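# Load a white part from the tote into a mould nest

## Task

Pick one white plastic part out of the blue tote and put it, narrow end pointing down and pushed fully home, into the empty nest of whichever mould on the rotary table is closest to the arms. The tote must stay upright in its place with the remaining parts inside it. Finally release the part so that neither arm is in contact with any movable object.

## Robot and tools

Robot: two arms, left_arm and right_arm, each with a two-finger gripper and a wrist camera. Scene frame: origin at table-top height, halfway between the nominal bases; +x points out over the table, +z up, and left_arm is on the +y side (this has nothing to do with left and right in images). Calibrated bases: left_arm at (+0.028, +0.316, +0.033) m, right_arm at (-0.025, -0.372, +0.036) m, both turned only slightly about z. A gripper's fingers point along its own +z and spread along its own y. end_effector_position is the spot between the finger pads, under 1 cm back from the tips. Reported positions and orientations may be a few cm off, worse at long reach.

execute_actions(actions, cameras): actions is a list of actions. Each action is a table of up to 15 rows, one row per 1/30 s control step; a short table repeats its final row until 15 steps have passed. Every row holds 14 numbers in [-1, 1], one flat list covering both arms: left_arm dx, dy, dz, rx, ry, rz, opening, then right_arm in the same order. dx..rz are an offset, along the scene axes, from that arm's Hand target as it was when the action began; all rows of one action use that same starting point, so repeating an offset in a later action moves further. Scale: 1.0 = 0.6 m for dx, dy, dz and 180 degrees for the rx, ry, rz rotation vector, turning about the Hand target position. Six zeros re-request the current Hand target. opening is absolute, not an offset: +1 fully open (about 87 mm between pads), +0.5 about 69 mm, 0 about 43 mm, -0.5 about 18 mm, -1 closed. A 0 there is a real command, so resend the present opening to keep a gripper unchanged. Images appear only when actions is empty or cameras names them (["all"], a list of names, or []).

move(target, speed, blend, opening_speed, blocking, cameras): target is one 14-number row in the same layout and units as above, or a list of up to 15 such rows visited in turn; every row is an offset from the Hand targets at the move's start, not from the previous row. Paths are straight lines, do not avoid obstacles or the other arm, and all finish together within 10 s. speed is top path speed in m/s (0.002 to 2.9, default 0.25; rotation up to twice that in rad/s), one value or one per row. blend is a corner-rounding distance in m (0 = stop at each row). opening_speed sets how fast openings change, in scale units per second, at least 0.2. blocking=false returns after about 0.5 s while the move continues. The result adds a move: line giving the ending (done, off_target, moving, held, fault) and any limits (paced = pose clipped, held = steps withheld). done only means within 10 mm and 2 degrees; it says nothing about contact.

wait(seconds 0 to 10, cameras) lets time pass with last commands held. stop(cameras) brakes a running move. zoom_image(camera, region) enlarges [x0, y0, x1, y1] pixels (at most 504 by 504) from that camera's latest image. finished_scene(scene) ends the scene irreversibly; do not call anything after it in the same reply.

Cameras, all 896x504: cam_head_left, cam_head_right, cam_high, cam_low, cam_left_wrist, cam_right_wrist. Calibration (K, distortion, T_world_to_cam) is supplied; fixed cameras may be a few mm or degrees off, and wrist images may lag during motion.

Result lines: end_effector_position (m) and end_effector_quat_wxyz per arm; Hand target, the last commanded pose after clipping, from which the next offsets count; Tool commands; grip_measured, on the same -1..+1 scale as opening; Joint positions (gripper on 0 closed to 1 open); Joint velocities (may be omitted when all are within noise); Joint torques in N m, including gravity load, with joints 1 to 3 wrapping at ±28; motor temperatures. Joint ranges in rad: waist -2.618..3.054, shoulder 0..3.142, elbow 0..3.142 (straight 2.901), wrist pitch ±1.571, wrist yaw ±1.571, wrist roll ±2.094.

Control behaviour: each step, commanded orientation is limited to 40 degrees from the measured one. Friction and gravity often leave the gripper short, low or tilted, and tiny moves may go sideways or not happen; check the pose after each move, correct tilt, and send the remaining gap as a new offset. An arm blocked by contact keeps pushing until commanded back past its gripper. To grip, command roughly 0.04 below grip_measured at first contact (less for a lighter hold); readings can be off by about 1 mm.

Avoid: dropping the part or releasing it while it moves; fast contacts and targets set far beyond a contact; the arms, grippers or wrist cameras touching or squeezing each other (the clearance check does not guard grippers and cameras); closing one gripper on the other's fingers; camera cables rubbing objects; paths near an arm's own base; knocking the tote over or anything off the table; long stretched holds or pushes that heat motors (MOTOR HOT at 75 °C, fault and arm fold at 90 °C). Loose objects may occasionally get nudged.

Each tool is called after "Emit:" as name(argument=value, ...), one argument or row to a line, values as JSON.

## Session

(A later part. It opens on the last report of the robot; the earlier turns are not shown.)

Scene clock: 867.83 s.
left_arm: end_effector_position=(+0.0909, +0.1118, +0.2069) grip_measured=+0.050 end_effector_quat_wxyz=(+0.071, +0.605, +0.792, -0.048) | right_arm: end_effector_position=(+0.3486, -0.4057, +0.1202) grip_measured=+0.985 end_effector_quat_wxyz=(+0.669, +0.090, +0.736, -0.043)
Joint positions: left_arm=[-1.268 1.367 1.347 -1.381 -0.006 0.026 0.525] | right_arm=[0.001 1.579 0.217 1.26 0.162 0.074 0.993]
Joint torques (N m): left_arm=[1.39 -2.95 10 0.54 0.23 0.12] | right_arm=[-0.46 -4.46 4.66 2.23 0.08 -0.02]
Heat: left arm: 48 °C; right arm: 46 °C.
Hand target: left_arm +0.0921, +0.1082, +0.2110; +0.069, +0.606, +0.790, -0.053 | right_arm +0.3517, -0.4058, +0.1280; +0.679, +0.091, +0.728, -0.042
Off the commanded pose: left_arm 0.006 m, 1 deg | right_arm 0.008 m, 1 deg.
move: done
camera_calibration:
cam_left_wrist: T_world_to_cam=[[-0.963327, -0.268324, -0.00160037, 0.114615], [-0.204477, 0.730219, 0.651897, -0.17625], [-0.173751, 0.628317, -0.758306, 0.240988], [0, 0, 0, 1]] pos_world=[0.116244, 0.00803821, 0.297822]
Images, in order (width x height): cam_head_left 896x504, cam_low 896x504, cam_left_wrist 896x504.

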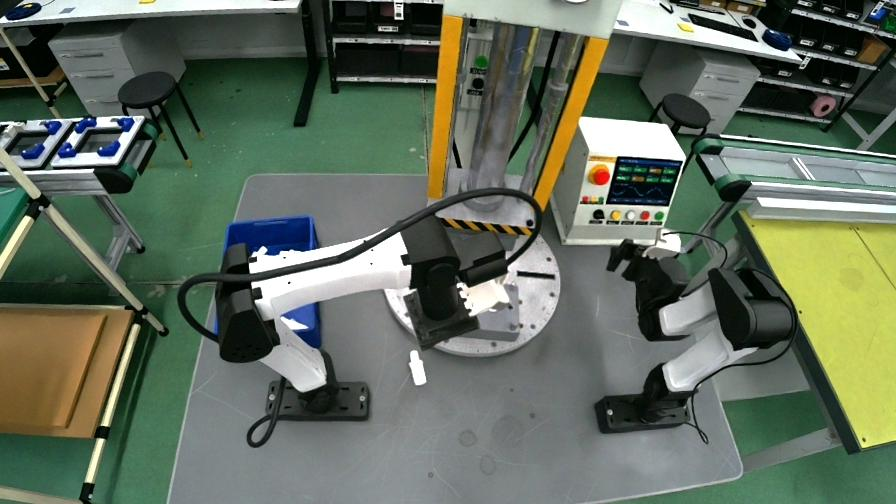

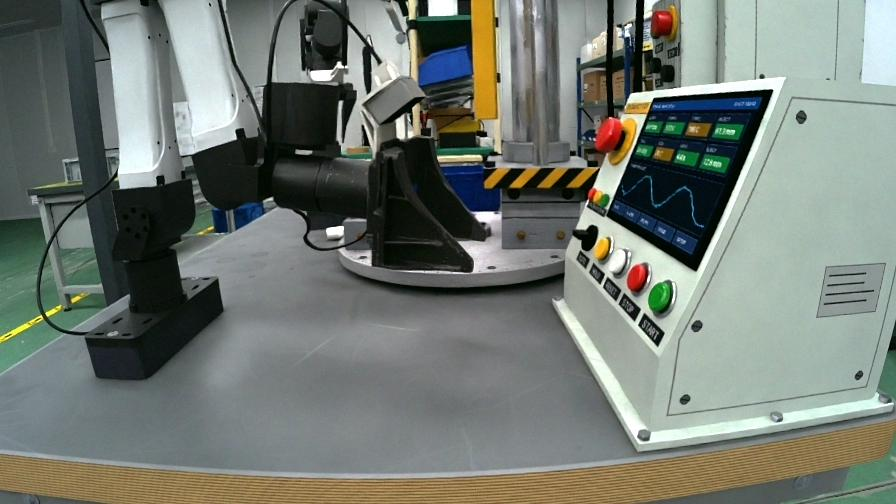

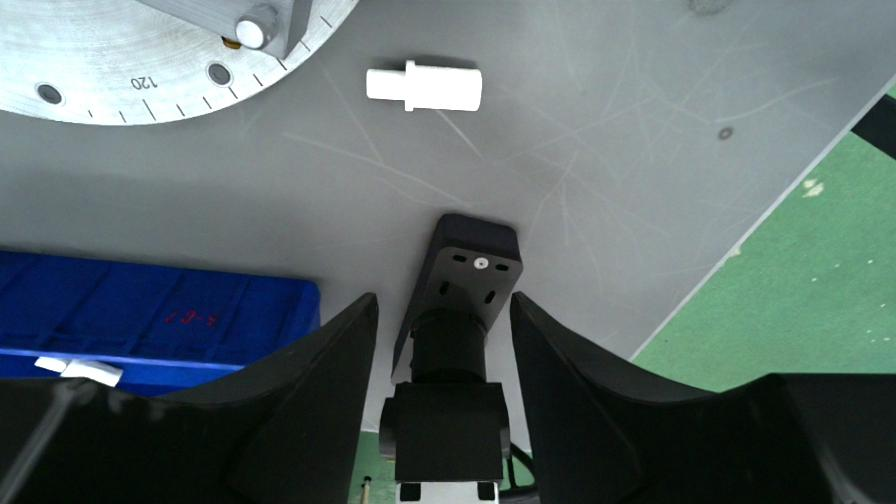

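Emit:
move(
  target=[-0.0168,0.003,-0.1017,0.0842,-0.0537,-0.5242,0.05,0,0,0,0,0,0,1],
  speed=0.12,
  cameras=["cam_left_wrist","cam_head_left","cam_low"],
)

Scene clock: 897.03 s.
left_arm: end_effector_position=(+0.0818, +0.1102, +0.1484) grip_measured=+0.050 end_effector_quat_wxyz=(-0.015, +0.994, +0.098, +0.048) | right_arm: end_effector_position=(+0.3486, -0.4057, +0.1202) grip_measured=+0.985 end_effector_quat_wxyz=(+0.669, +0.090, +0.736, -0.043)
Joint positions: left_arm=[-1.571 1.388 1.097 -1.32 -0.093 1.36 0.525] | right_arm=[0.001 1.579 0.217 1.26 0.162 0.074 0.993]
Joint torques (N m): left_arm=[0.03 -5.55 5.85 0.27 0 0.14] | right_arm=[-0.43 -4.46 4.42 2.25 0.09 0.01]
Heat: left arm: 48 °C; right arm: 46 °C.
Hand target: left_arm +0.0820, +0.1100, +0.1499; -0.005, +0.995, +0.087, +0.052 | right_arm +0.3517, -0.4058, +0.1280; +0.679, +0.091, +0.728, -0.042
Off the commanded pose: left_arm 0.002 m, 2 deg | right_arm 0.008 m, 1 deg.
move: done
camera_calibration:
cam_left_wrist: T_world_to_cam=[[-0.203163, 0.978754, 0.0276544, -0.0987135], [0.550356, 0.0907881, 0.829979, -0.156378], [0.809835, 0.183841, -0.557108, 0.134738], [0, 0, 0, 1]] pos_world=[-0.0431072, 0.0860432, 0.207584]
Images, in order (width x height): cam_head_left 896x504, cam_low 896x504, cam_left_wrist 896x504.

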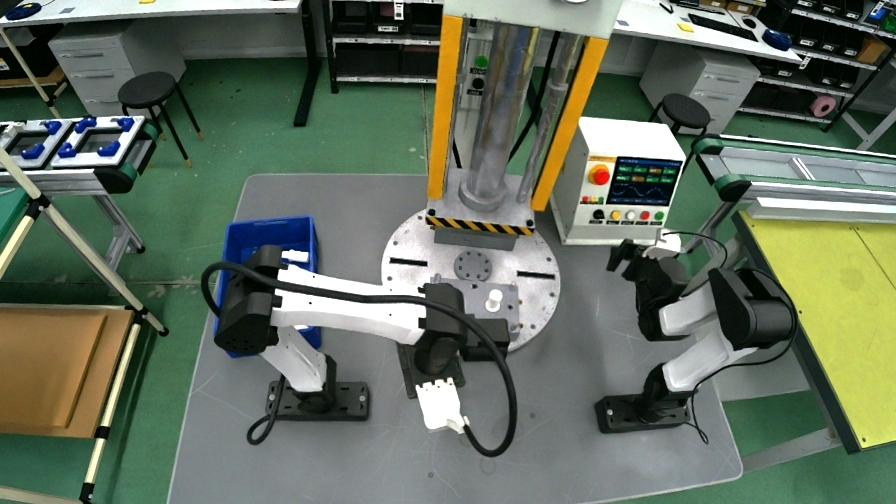

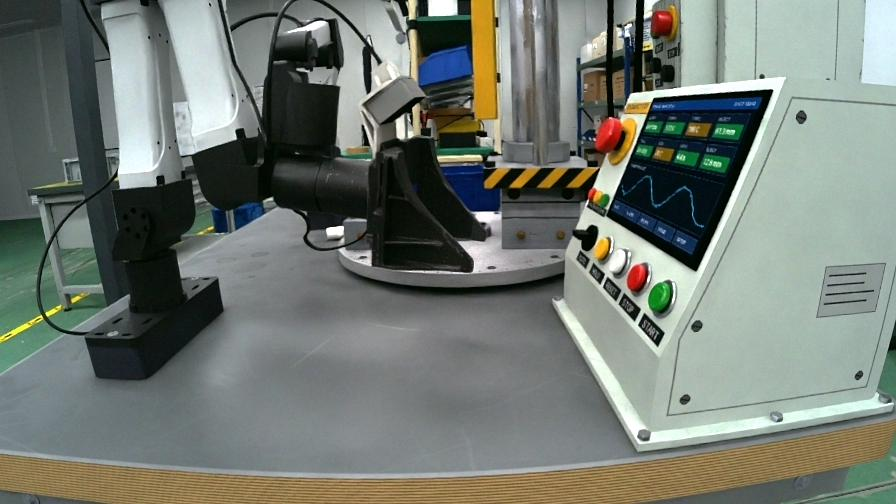

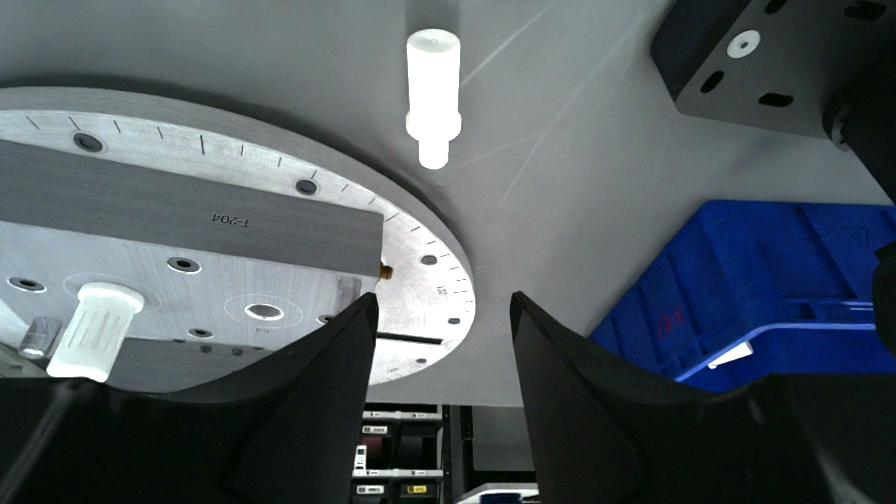

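Emit:
move(
  target=[0,-0.0045,-0.1417,0,0,0,0.05,0,0,0,0,0,0,1],
  speed=0.08,
  cameras=["cam_left_wrist"],
)

Scene clock: 930.23 s.
left_arm: end_effector_position=(+0.0820, +0.1065, +0.0695) grip_measured=+0.050 end_effector_quat_wxyz=(+0.001, +0.994, +0.098, +0.047) | right_arm: end_effector_position=(+0.3486, -0.4057, +0.1202) grip_measured=+0.985 end_effector_quat_wxyz=(+0.669, +0.090, +0.736, -0.043)
Joint positions: left_arm=[-1.571 1.439 0.82 -0.959 -0.094 1.361 0.525] | right_arm=[0.001 1.579 0.217 1.26 0.162 0.074 0.993]
Joint torques (N m): left_arm=[0.1 -3.06 5.7 0.37 0.02 0.14] | right_arm=[-0.34 -4.45 4.51 2.23 0.05 -0.01]
Heat: left arm: 45 °C; right arm: 46 °C.
Hand target: left_arm +0.0821, +0.1073, +0.0649; -0.005, +0.995, +0.087, +0.053 | right_arm +0.3517, -0.4058, +0.1280; +0.679, +0.091, +0.728, -0.042
Off the commanded pose: left_arm 0.005 m, 2 deg | right_arm 0.008 m, 1 deg.
move: done
camera_calibration:
cam_left_wrist: T_world_to_cam=[[-0.202408, 0.97929, -0.00469473, -0.0907329], [0.549219, 0.117484, 0.827379, -0.0933797], [0.810795, 0.16489, -0.561625, 0.0935146], [0, 0, 0, 1]] pos_world=[-0.0429003, 0.0844048, 0.129355]
Images, in order (width x height): cam_left_wrist 896x504.

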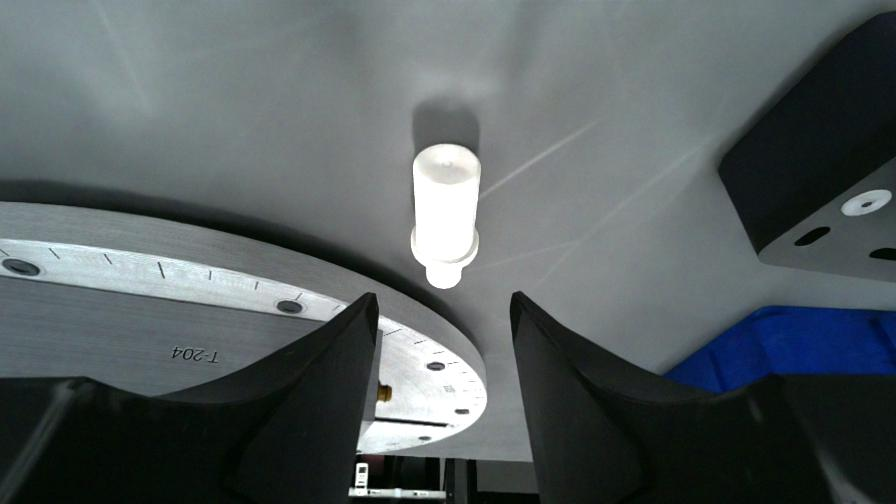

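Emit:
move(
  target=[0,0,-0.0657,0,0,0,0.05,0,0,0,0,0,0,1],
  speed=0.05,
  cameras=["cam_left_wrist"],
)

Scene clock: 944.03 s.
left_arm: end_effector_position=(+0.0822, +0.1057, +0.0301) grip_measured=+0.050 end_effector_quat_wxyz=(+0.001, +0.994, +0.098, +0.048) | right_arm: end_effector_position=(+0.3486, -0.4057, +0.1202) grip_measured=+0.985 end_effector_quat_wxyz=(+0.669, +0.090, +0.736, -0.043)
Joint positions: left_arm=[-1.571 1.523 0.718 -0.774 -0.095 1.361 0.525] | right_arm=[0.001 1.579 0.217 1.26 0.162 0.074 0.993]
Joint torques (N m): left_arm=[0.09 -3.22 5.14 0.35 0.04 0.14] | right_arm=[-0.32 -4.38 4.52 2.22 0.04 0.01]
Heat: left arm: 45 °C; right arm: 46 °C.
Hand target: left_arm +0.0820, +0.1073, +0.0254; -0.005, +0.995, +0.087, +0.052 | right_arm +0.3517, -0.4058, +0.1280; +0.679, +0.091, +0.728, -0.042
Off the commanded pose: left_arm 0.005 m, 2 deg | right_arm 0.008 m, 1 deg.
move: done
camera_calibration:
cam_left_wrist: T_world_to_cam=[[-0.202032, 0.979369, -0.00448416, -0.0901238], [0.548611, 0.116962, 0.827856, -0.0606066], [0.811301, 0.164793, -0.560923, 0.0712908], [0, 0, 0, 1]] pos_world=[-0.0427967, 0.0836049, 0.089758]
Images, in order (width x height): cam_left_wrist 896x504.

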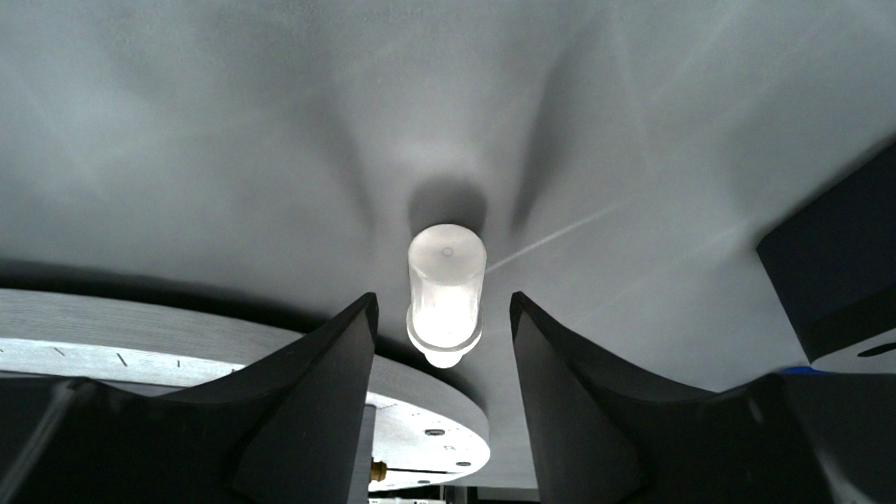

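Emit:
move(
  target=[0,0,-0.0225,0,0,0,0.05,0,0,0,0,0,0,1],
  speed=0.03,
  cameras=["cam_left_wrist"],
)

Scene clock: 953.90 s.
left_arm: end_effector_position=(+0.0822, +0.1052, +0.0167) grip_measured=+0.050 end_effector_quat_wxyz=(+0.001, +0.994, +0.098, +0.048) | right_arm: end_effector_position=(+0.3486, -0.4057, +0.1202) grip_measured=+0.985 end_effector_quat_wxyz=(+0.669, +0.090, +0.736, -0.043)
Joint positions: left_arm=[-1.571 1.56 0.689 -0.708 -0.096 1.361 0.525] | right_arm=[0.001 1.579 0.217 1.26 0.162 0.074 0.993]
Joint torques (N m): left_arm=[0.1 -3.34 4.9 0.35 0.03 0.14] | right_arm=[-0.39 -4.37 4.51 2.24 0.07 -0.02]
Heat: left arm: 44 °C; right arm: 46 °C.
Hand target: left_arm +0.0820, +0.1072, +0.0120; -0.005, +0.995, +0.087, +0.052 | right_arm +0.3517, -0.4058, +0.1280; +0.679, +0.091, +0.728, -0.042
Off the commanded pose: left_arm 0.005 m, 2 deg | right_arm 0.008 m, 1 deg.
move: done
camera_calibration:
cam_left_wrist: T_world_to_cam=[[-0.202041, 0.979363, -0.00527945, -0.0896301], [0.548298, 0.117577, 0.827976, -0.0495296], [0.81151, 0.164391, -0.560738, 0.0638848], [0, 0, 0, 1]] pos_world=[-0.0427951, 0.0831019, 0.0763588]
Images, in order (width x height): cam_left_wrist 896x504.

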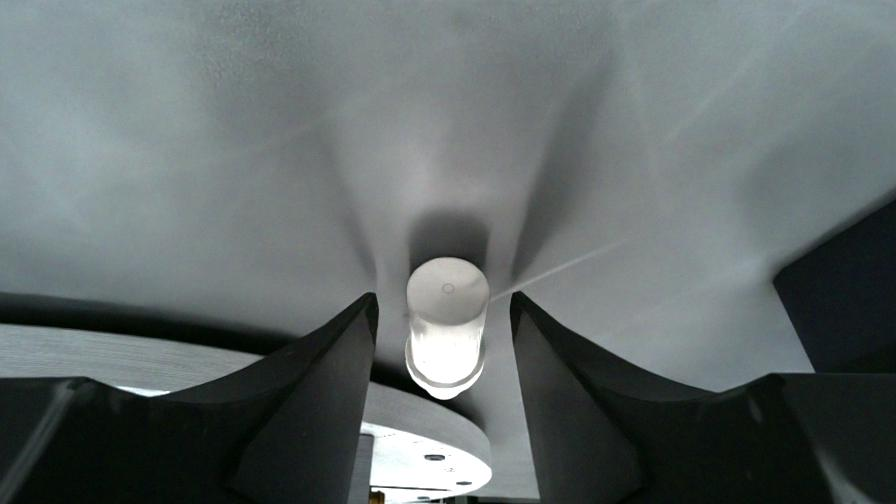

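Emit:
move(
  target=[0,0,0,0,0,0,-0.45,0,0,0,0,0,0,1],
  opening_speed=0.3,
  speed=0.03,
  cameras=["cam_left_wrist"],
)

Scene clock: 963.37 s.
left_arm: end_effector_position=(+0.0823, +0.1050, +0.0167) grip_measured=-0.343 end_effector_quat_wxyz=(+0.002, +0.994, +0.098, +0.048) | right_arm: end_effector_position=(+0.3486, -0.4057, +0.1202) grip_measured=+0.985 end_effector_quat_wxyz=(+0.669, +0.090, +0.736, -0.043)
Joint positions: left_arm=[-1.571 1.56 0.689 -0.707 -0.096 1.361 0.328] | right_arm=[0.001 1.579 0.217 1.26 0.162 0.074 0.993]
Joint torques (N m): left_arm=[0.09 -3.33 4.88 0.36 0.03 0.15] | right_arm=[-0.38 -4.37 4.56 2.23 0.08 0]
Heat: left arm: 44 °C; right arm: 46 °C.
Hand target: left_arm +0.0821, +0.1073, +0.0120; -0.005, +0.995, +0.087, +0.053 | right_arm +0.3517, -0.4058, +0.1280; +0.679, +0.091, +0.728, -0.042
Off the commanded pose: left_arm 0.005 m, 2 deg | right_arm 0.008 m, 1 deg.
move: done
camera_calibration:
cam_left_wrist: T_world_to_cam=[[-0.20196, 0.979375, -0.00611092, -0.0894624], [0.548067, 0.118185, 0.828043, -0.049584], [0.811686, 0.163882, -0.560632, 0.0639426], [0, 0, 0, 1]] pos_world=[-0.0427938, 0.0829983, 0.0763592]
Images, in order (width x height): cam_left_wrist 896x504.

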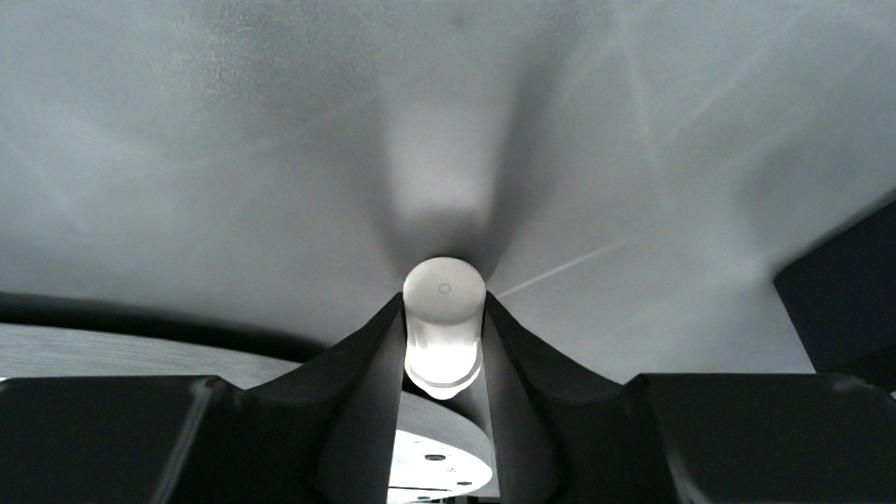

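Emit:
move(
  target=[
    [0,-0.003,0.03,0,0,0,-0.45,0,0,0,0,0,0,1],
    [0,0,0.2333,0,0,0,-0.45,0,0,0,0,0,0,1],
  ],
  speed=[0.03,0.08],
  blend=0.01,
  cameras=["cam_left_wrist","cam_low"],
)

Scene clock: 981.23 s.
left_arm: end_effector_position=(+0.0824, +0.1116, +0.1417) grip_measured=-0.343 end_effector_quat_wxyz=(-0.021, +0.994, +0.096, +0.051) | right_arm: end_effector_position=(+0.3486, -0.4057, +0.1202) grip_measured=+0.985 end_effector_quat_wxyz=(+0.669, +0.090, +0.736, -0.043)
Joint positions: left_arm=[-1.571 1.395 1.074 -1.302 -0.096 1.362 0.328] | right_arm=[0.001 1.579 0.217 1.26 0.162 0.074 0.993]
Joint torques (N m): left_arm=[0.03 -5.41 9.42 0.02 0.04 0.14] | right_arm=[-0.4 -4.45 4.52 2.25 0.05 0.02]
Heat: left arm: 44 °C; right arm: 46 °C.
Hand target: left_arm +0.0821, +0.1072, +0.1519; -0.005, +0.995, +0.087, +0.053 | right_arm +0.3517, -0.4058, +0.1280; +0.679, +0.091, +0.728, -0.042
Off the commanded pose: left_arm 0.011 m, 2 deg | right_arm 0.008 m, 1 deg.
move: off_target (left_arm); blend cut to 0.009 m at target 1
camera_calibration:
cam_left_wrist: T_world_to_cam=[[-0.200913, 0.97886, 0.0383106, -0.101487], [0.547662, 0.0798112, 0.832885, -0.150323], [0.81222, 0.188318, -0.552119, 0.128815], [0, 0, 0, 1]] pos_world=[-0.0426901, 0.0870811, 0.200211]
Images, in order (width x height): cam_low 896x504, cam_left_wrist 896x504.

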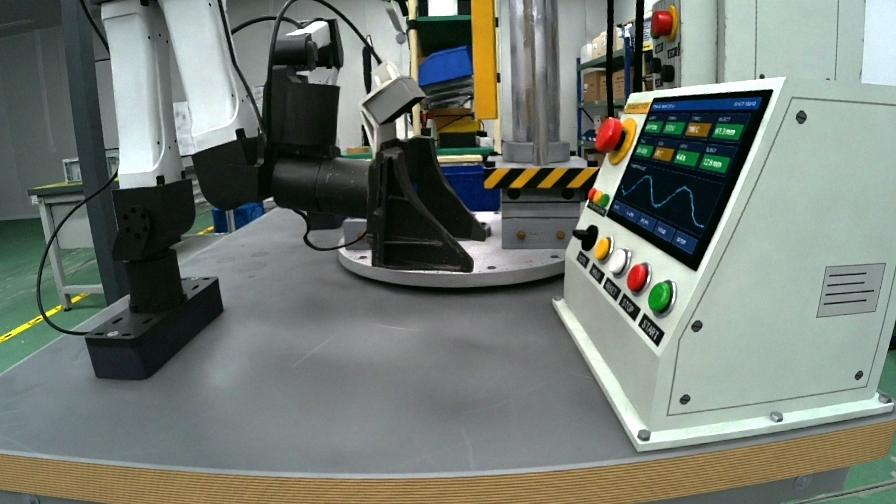

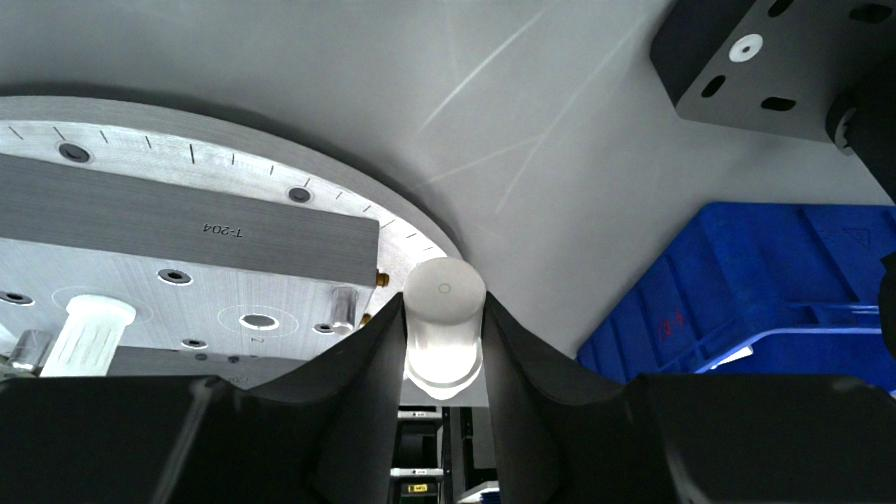

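Emit:
move(
  target=[0.0167,0.0017,0.0985,-0.0842,0.0537,0.5242,-0.45,0,0,0,0,0,0,1],
  speed=0.12,
  cameras=["cam_left_wrist","cam_head_left","cam_low"],
)

Scene clock: 1013.27 s.
left_arm: end_effector_position=(+0.0922, +0.1107, +0.2013) grip_measured=-0.343 end_effector_quat_wxyz=(+0.059, +0.614, +0.786, -0.039) | right_arm: end_effector_position=(+0.3486, -0.4057, +0.1202) grip_measured=+0.985 end_effector_quat_wxyz=(+0.669, +0.090, +0.736, -0.043)
Joint positions: left_arm=[-1.267 1.395 1.347 -1.381 -0.005 0.047 0.328] | right_arm=[0.001 1.579 0.217 1.26 0.162 0.074 0.993]
Joint torques (N m): left_arm=[1.37 -5.23 9.99 0.5 0.23 -0.08] | right_arm=[-0.28 -4.33 4.55 2.25 0.05 0]
Heat: left arm: 46 °C; right arm: 46 °C.
Hand target: left_arm +0.0921, +0.1082, +0.2111; +0.069, +0.606, +0.791, -0.053 | right_arm +0.3517, -0.4058, +0.1280; +0.679, +0.091, +0.728, -0.042
Off the commanded pose: left_arm 0.010 m, 2 deg | right_arm 0.008 m, 1 deg.
move: done
camera_calibration:
cam_left_wrist: T_world_to_cam=[[-0.968537, -0.248853, -0.00283612, 0.113989], [-0.185746, 0.715246, 0.673736, -0.175912], [-0.165633, 0.653065, -0.738966, 0.230277], [0, 0, 0, 1]] pos_world=[0.115869, 0.00380065, 0.289009]
Images, in order (width x height): cam_head_left 896x504, cam_low 896x504, cam_left_wrist 896x504.

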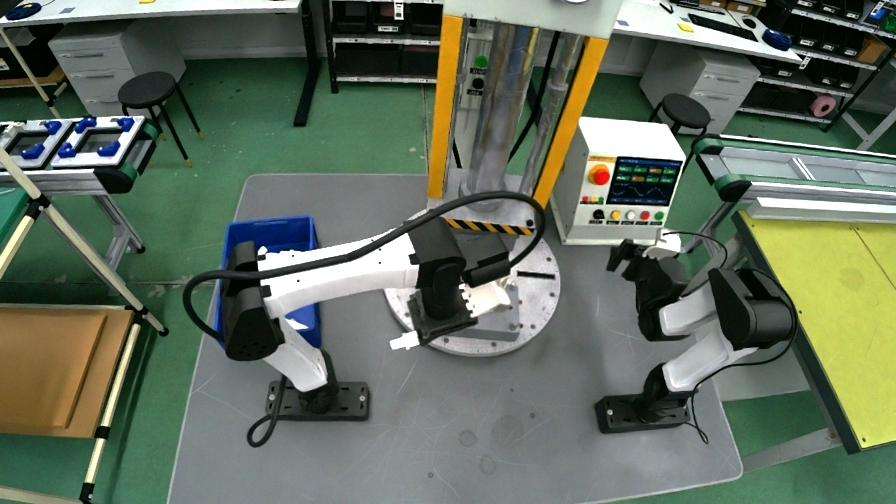

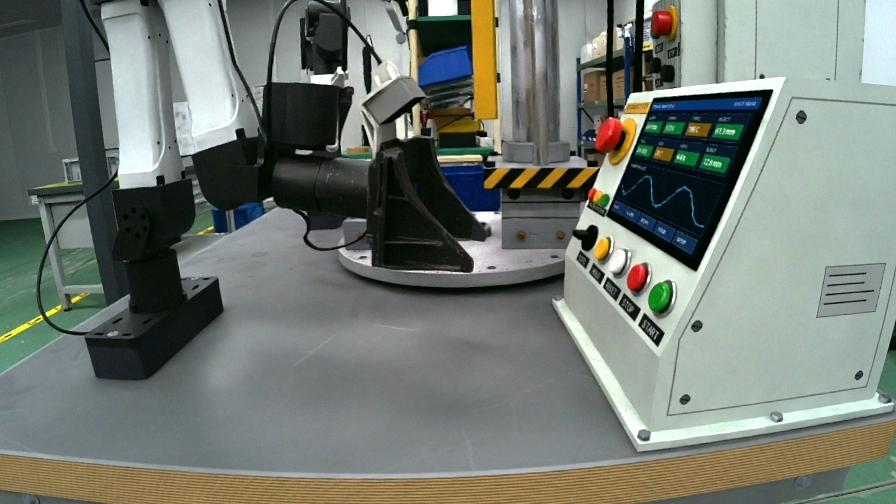

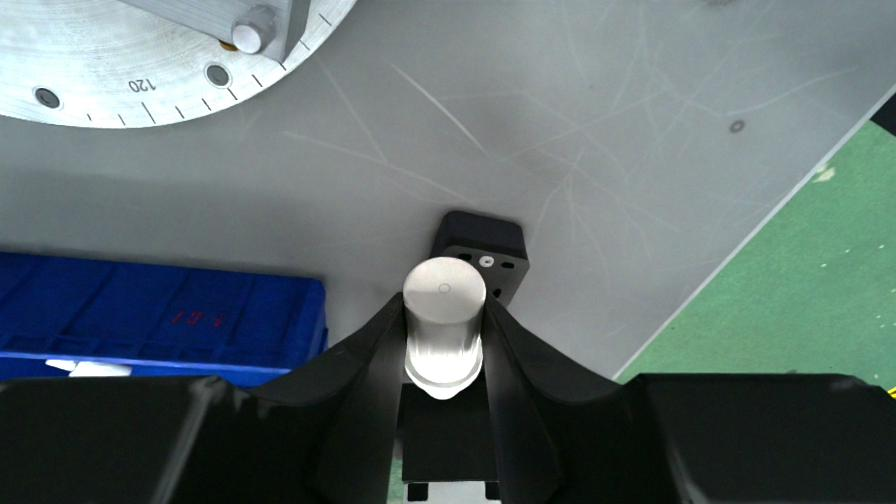

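Emit:
move(
  target=[0.0965,-0.1303,0.0482,-0.1703,-0.0986,0.1610,-0.45,0,0,0,0,0,0,1],
  speed=0.12,
  cameras=["cam_left_wrist","cam_head_left","cam_low"],
)

Scene clock: 1040.33 s.
left_arm: end_effector_position=(+0.1500, +0.0299, +0.2351) grip_measured=-0.343 end_effector_quat_wxyz=(+0.340, +0.363, +0.856, -0.139) | right_arm: end_effector_position=(+0.3486, -0.4057, +0.1202) grip_measured=+0.985 end_effector_quat_wxyz=(+0.669, +0.090, +0.736, -0.043)
Joint positions: left_arm=[-1.301 1.253 1.222 -0.859 -0.35 -0.387 0.328] | right_arm=[0.001 1.579 0.217 1.26 0.162 0.074 0.993]
Joint torques (N m): left_arm=[-0.01 -5.46 6.97 1.58 -0.27 -0.09] | right_arm=[-0.36 -4.38 4.52 2.24 0.05 0.01]
Motor temperatures (°C): left_arm=[29 36 49 28 28 29 29] | right_arm=[29 37 37 46 27 28 31]
Heat: left arm: 49 °C; right arm: 46 °C.
Hand target: left_arm +0.1499, +0.0301, +0.2400; +0.353, +0.354, +0.853, -0.147 | right_arm +0.3517, -0.4058, +0.1280; +0.679, +0.091, +0.728, -0.042
Off the commanded pose: left_arm 0.005 m, 2 deg | right_arm 0.008 m, 1 deg.
move: done
camera_calibration:
cam_left_wrist: T_world_to_cam=[[-0.7158, -0.698304, 0.000888714, 0.124666], [-0.692526, 0.71004, 0.127482, 0.0743558], [-0.0896521, 0.0906361, -0.991841, 0.382479], [0, 0, 0, 1]] pos_world=[0.175019, -0.000407235, 0.369768]
Images, in order (width x height): cam_head_left 896x504, cam_low 896x504, cam_left_wrist 896x504.

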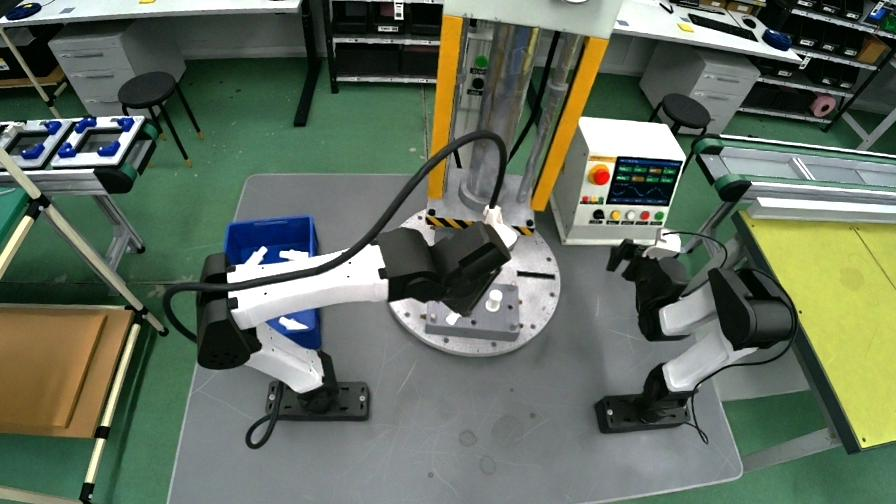

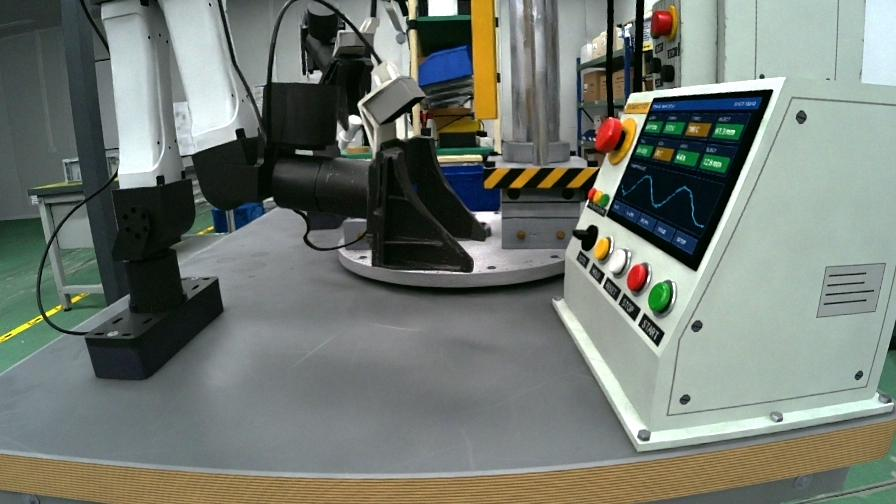

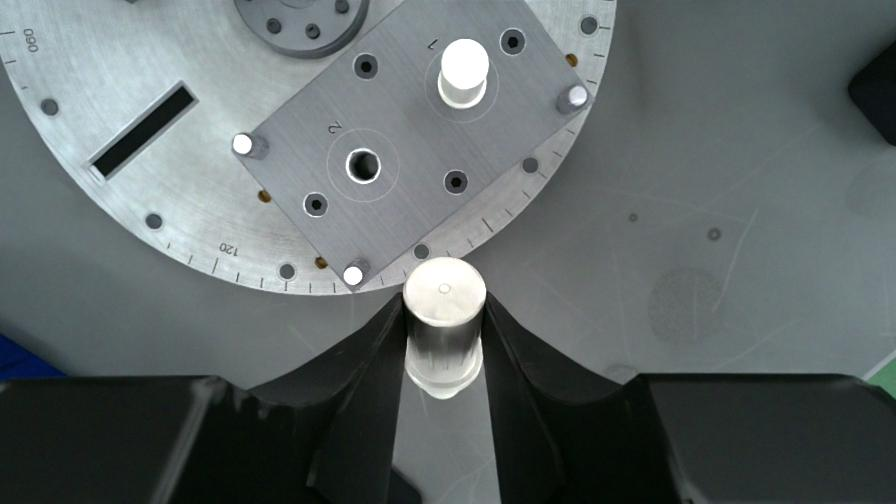

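Emit:
move(
  target=[0.1302,0,0.0167,-0.1054,-0.2161,0.2018,-0.45,0,0,0,0,0,0,1],
  speed=0.1,
  cameras=["cam_left_wrist","cam_head_left","cam_low"],
)

Scene clock: 1089.10 s.
left_arm: end_effector_position=(+0.2280, +0.0287, +0.2556) grip_measured=-0.343 end_effector_quat_wxyz=(+0.688, +0.045, +0.722, -0.050) | right_arm: end_effector_position=(+0.3486, -0.4057, +0.1202) grip_measured=+0.985 end_effector_quat_wxyz=(+0.669, +0.090, +0.736, -0.043)
Joint positions: left_arm=[-1.45 1.319 0.749 0.374 -1.323 -0.2 0.328] | right_arm=[0.001 1.579 0.217 1.26 0.162 0.074 0.993]
Joint torques (N m): left_arm=[0.55 -3.07 6.83 1.58 -0.2 0.01] | right_arm=[-0.35 -4.42 4.64 2.24 0.05 0]
Heat: left arm: 45 °C; right arm: 46 °C.
Hand target: left_arm +0.2281, +0.0301, +0.2500; +0.690, +0.044, +0.721, -0.042 | right_arm +0.3517, -0.4058, +0.1280; +0.679, +0.091, +0.728, -0.042
Off the commanded pose: left_arm 0.006 m, 1 deg | right_arm 0.008 m, 1 deg.
move: done
camera_calibration:
cam_left_wrist: T_world_to_cam=[[-0.140863, -0.989893, 0.0164312, 0.0529666], [-0.793855, 0.103019, -0.599317, 0.352996], [0.591567, -0.0974658, -0.800343, 0.211027], [0, 0, 0, 1]] pos_world=[0.162852, 0.036634, 0.37958]
Images, in order (width x height): cam_head_left 896x504, cam_low 896x504, cam_left_wrist 896x504.

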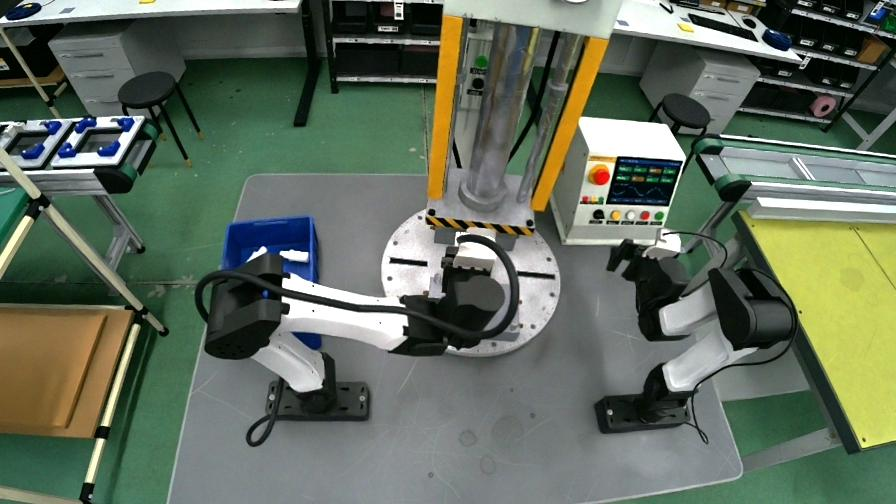

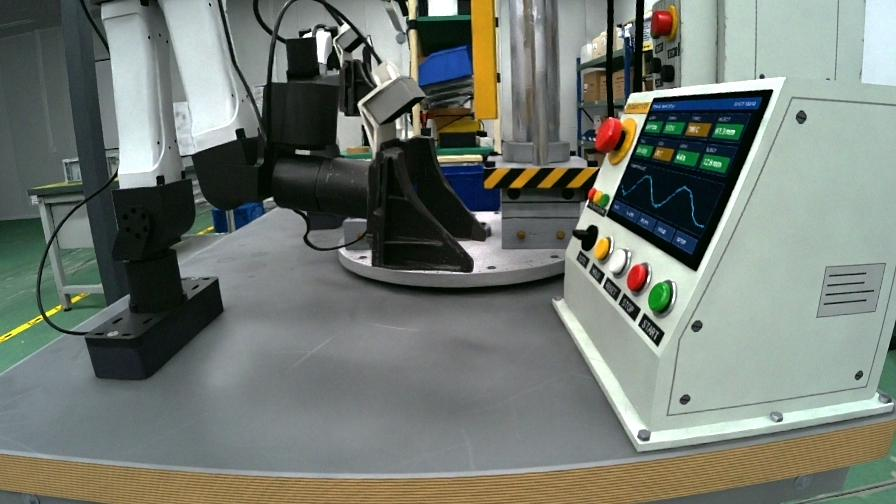

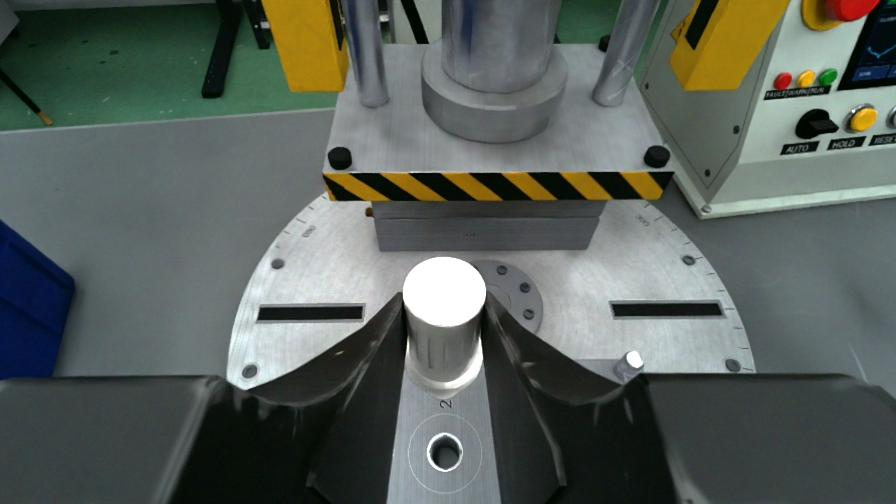

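Emit:
move(
  target=[0,0,-0.15,0.0031,-0.0004,0,-0.45,0,0,0,0,0,0,1],
  speed=0.06,
  cameras=["cam_left_wrist","cam_low"],
)

Emit:
zoom_image(
  camera="cam_low",
  region=[360, 110, 480, 230],
)

Emit:
zoom_image(
  camera="cam_left_wrist",
  region=[370, 260, 520, 480],
)

Scene clock: 1112.03 s.
left_arm: end_effector_position=(+0.2285, +0.0270, +0.1652) grip_measured=-0.343 end_effector_quat_wxyz=(+0.689, +0.047, +0.722, -0.046) | right_arm: end_effector_position=(+0.3486, -0.4057, +0.1202) grip_measured=+0.985 end_effector_quat_wxyz=(+0.669, +0.090, +0.736, -0.043)
Joint positions: left_arm=[-1.45 1.57 0.53 0.846 -1.327 -0.19 0.328] | right_arm=[0.001 1.579 0.217 1.26 0.162 0.074 0.993]
Joint torques (N m): left_arm=[0.53 -3.73 5.37 1.62 -0.17 0.06] | right_arm=[-0.4 -4.45 4.6 2.23 0.06 0.01]
Motor temperatures (°C): left_arm=[29 35 45 33 28 29 30] | right_arm=[29 37 37 46 27 28 31]
Heat: left arm: 45 °C; right arm: 46 °C.
Hand target: left_arm +0.2281, +0.0301, +0.1600; +0.690, +0.047, +0.721, -0.038 | right_arm +0.3517, -0.4058, +0.1280; +0.679, +0.091, +0.728, -0.042
Off the commanded pose: left_arm 0.006 m, 1 deg | right_arm 0.008 m, 1 deg.
move: done
camera_calibration:
cam_left_wrist: T_world_to_cam=[[-0.138043, -0.99039, 0.00848187, 0.0534958], [-0.792827, 0.105365, -0.60027, 0.29917], [0.593608, -0.0895876, -0.799752, 0.137485], [0, 0, 0, 1]] pos_world=[0.162963, 0.0337765, 0.289083]
Images, in order (width x height): cam_low 896x504, cam_left_wrist 896x504.

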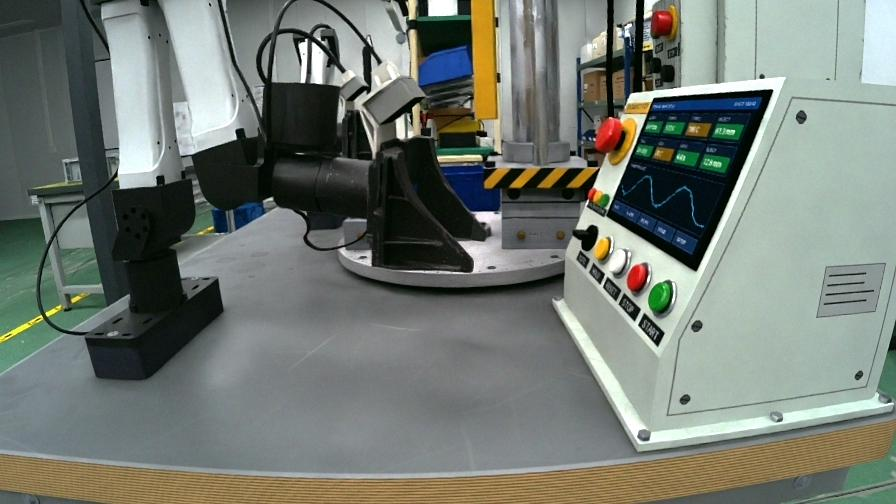

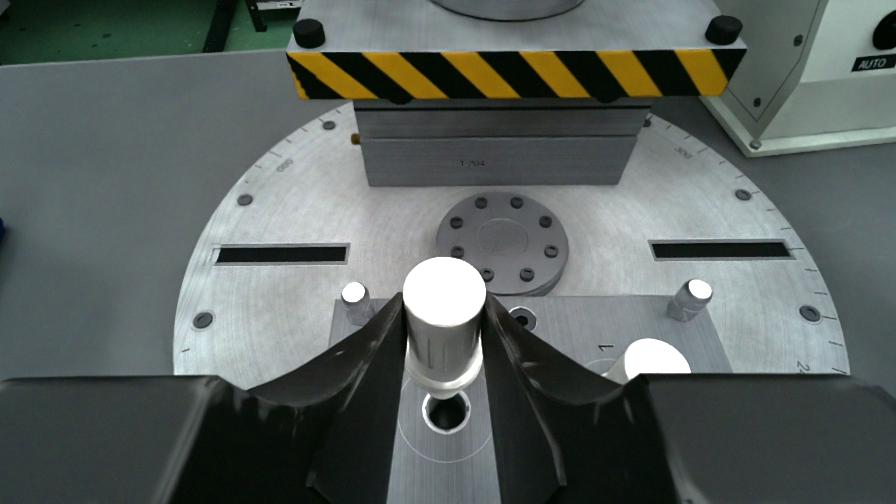

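Scaled by 4.200 from the camera's 896x504 image, which has a finer 1280x720 frame.

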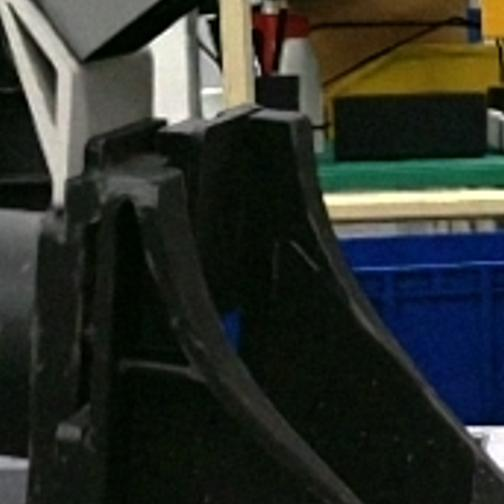

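Scaled by 2.291 from the camera's 896x504 image, which has a finer 1280x720 frame.

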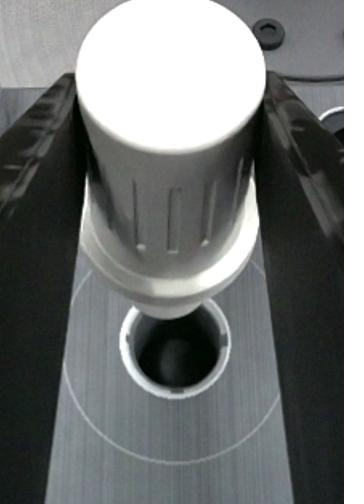

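Emit:
move(
  target=[0,0,-0.0467,0,0,0,-0.45,0,0,0,0,0,0,1],
  speed=0.04,
  cameras=["cam_left_wrist"],
)

Emit:
zoom_image(
  camera="cam_left_wrist",
  region=[390, 320, 510, 440],
)

Scene clock: 1143.50 s.
left_arm: end_effector_position=(+0.2290, +0.0277, +0.1392) grip_measured=-0.343 end_effector_quat_wxyz=(+0.691, +0.041, +0.721, -0.044) | right_arm: end_effector_position=(+0.3486, -0.4057, +0.1202) grip_measured=+0.985 end_effector_quat_wxyz=(+0.669, +0.090, +0.736, -0.043)
Joint positions: left_arm=[-1.45 1.69 0.49 1.018 -1.338 -0.184 0.328] | right_arm=[0.001 1.579 0.217 1.26 0.162 0.074 0.993]
Joint torques (N m): left_arm=[0.49 -3.75 4.41 1.55 -0.05 0] | right_arm=[-0.38 -4.37 4.62 2.23 0.05 0.01]
Heat: left arm: 44 °C; right arm: 46 °C.
Hand target: left_arm +0.2281, +0.0301, +0.1320; +0.690, +0.047, +0.721, -0.038 | right_arm +0.3517, -0.4058, +0.1280; +0.679, +0.091, +0.728, -0.042
Off the commanded pose: left_arm 0.008 m, 1 deg | right_arm 0.008 m, 1 deg.
move: done
camera_calibration:
cam_left_wrist: T_world_to_cam=[[-0.127146, -0.991788, 0.0138006, 0.0513137], [-0.791456, 0.0930579, -0.6041, 0.284548], [0.597855, -0.0877316, -0.796789, 0.114984], [0, 0, 0, 1]] pos_world=[0.162988, 0.0345006, 0.262805]
Images, in order (width x height): cam_left_wrist 896x504.

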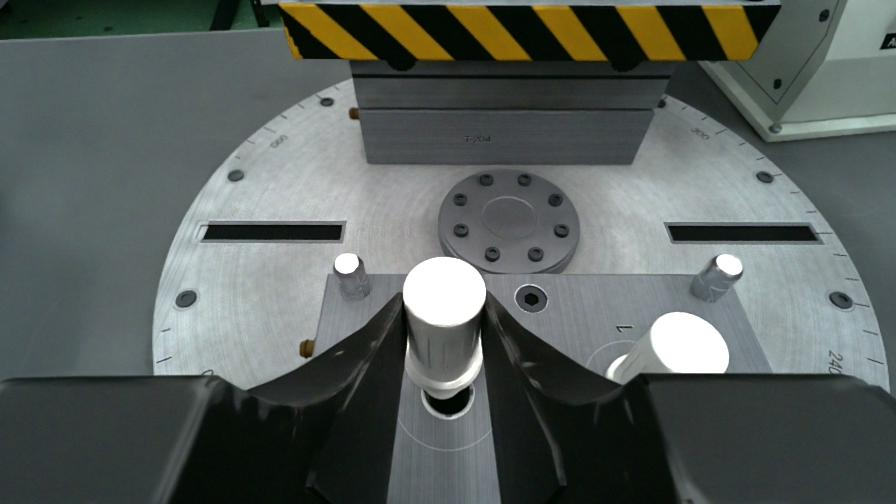

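Scaled by 4.200 from the camera's 896x504 image, which has a finer 1280x720 frame.

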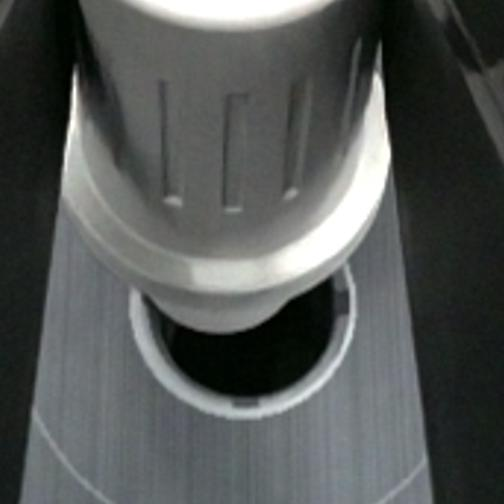

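Emit:
move(
  target=[-0.0025,-0.005,-0.0083,0,0,0,-0.45,0,0,0,0,0,0,1],
  speed=0.02,
  cameras=["cam_left_wrist"],
)

Emit:
zoom_image(
  camera="cam_left_wrist",
  region=[390, 320, 510, 440],
)

Scene clock: 1171.90 s.
left_arm: end_effector_position=(+0.2299, +0.0284, +0.1385) grip_measured=-0.343 end_effector_quat_wxyz=(+0.694, +0.027, +0.718, -0.044) | right_arm: end_effector_position=(+0.3486, -0.4057, +0.1202) grip_measured=+0.985 end_effector_quat_wxyz=(+0.669, +0.090, +0.736, -0.043)
Joint positions: left_arm=[-1.45 1.715 0.49 1.07 -1.358 -0.178 0.328] | right_arm=[0.001 1.579 0.217 1.26 0.162 0.074 0.993]
Joint torques (N m): left_arm=[-0.09 -3.19 4.68 1.3 0.11 -0.01] | right_arm=[-0.28 -4.49 4.49 2.26 0.06 -0.01]
Heat: left arm: 43 °C; right arm: 46 °C.
Hand target: left_arm +0.2266, +0.0271, +0.1270; +0.690, +0.047, +0.721, -0.038 | right_arm +0.3517, -0.4058, +0.1280; +0.679, +0.091, +0.728, -0.042
Off the commanded pose: left_arm 0.012 m, 2 deg | right_arm 0.008 m, 1 deg.
move: off_target (left_arm)
camera_calibration:
cam_left_wrist: T_world_to_cam=[[-0.108184, -0.993586, 0.0329094, 0.0451839], [-0.788728, 0.0656339, -0.611228, 0.285846], [0.605148, -0.0920818, -0.79077, 0.111564], [0, 0, 0, 1]] pos_world=[0.16283, 0.0364059, 0.261451]
Images, in order (width x height): cam_left_wrist 896x504.

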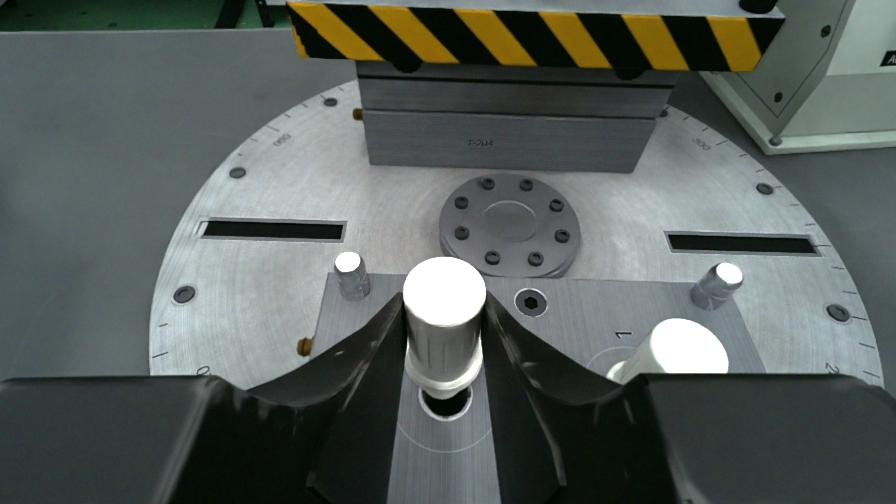

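Scaled by 4.200 from the camera's 896x504 image, which has a finer 1280x720 frame.

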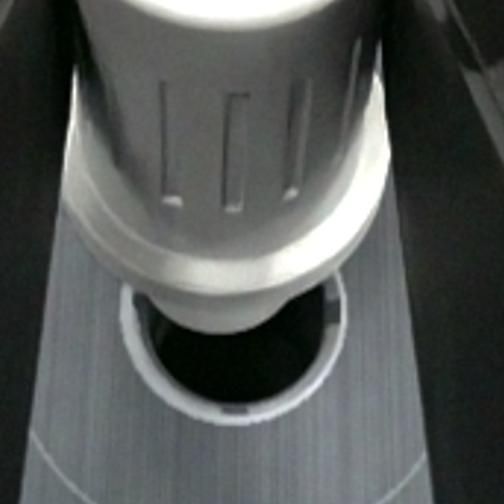

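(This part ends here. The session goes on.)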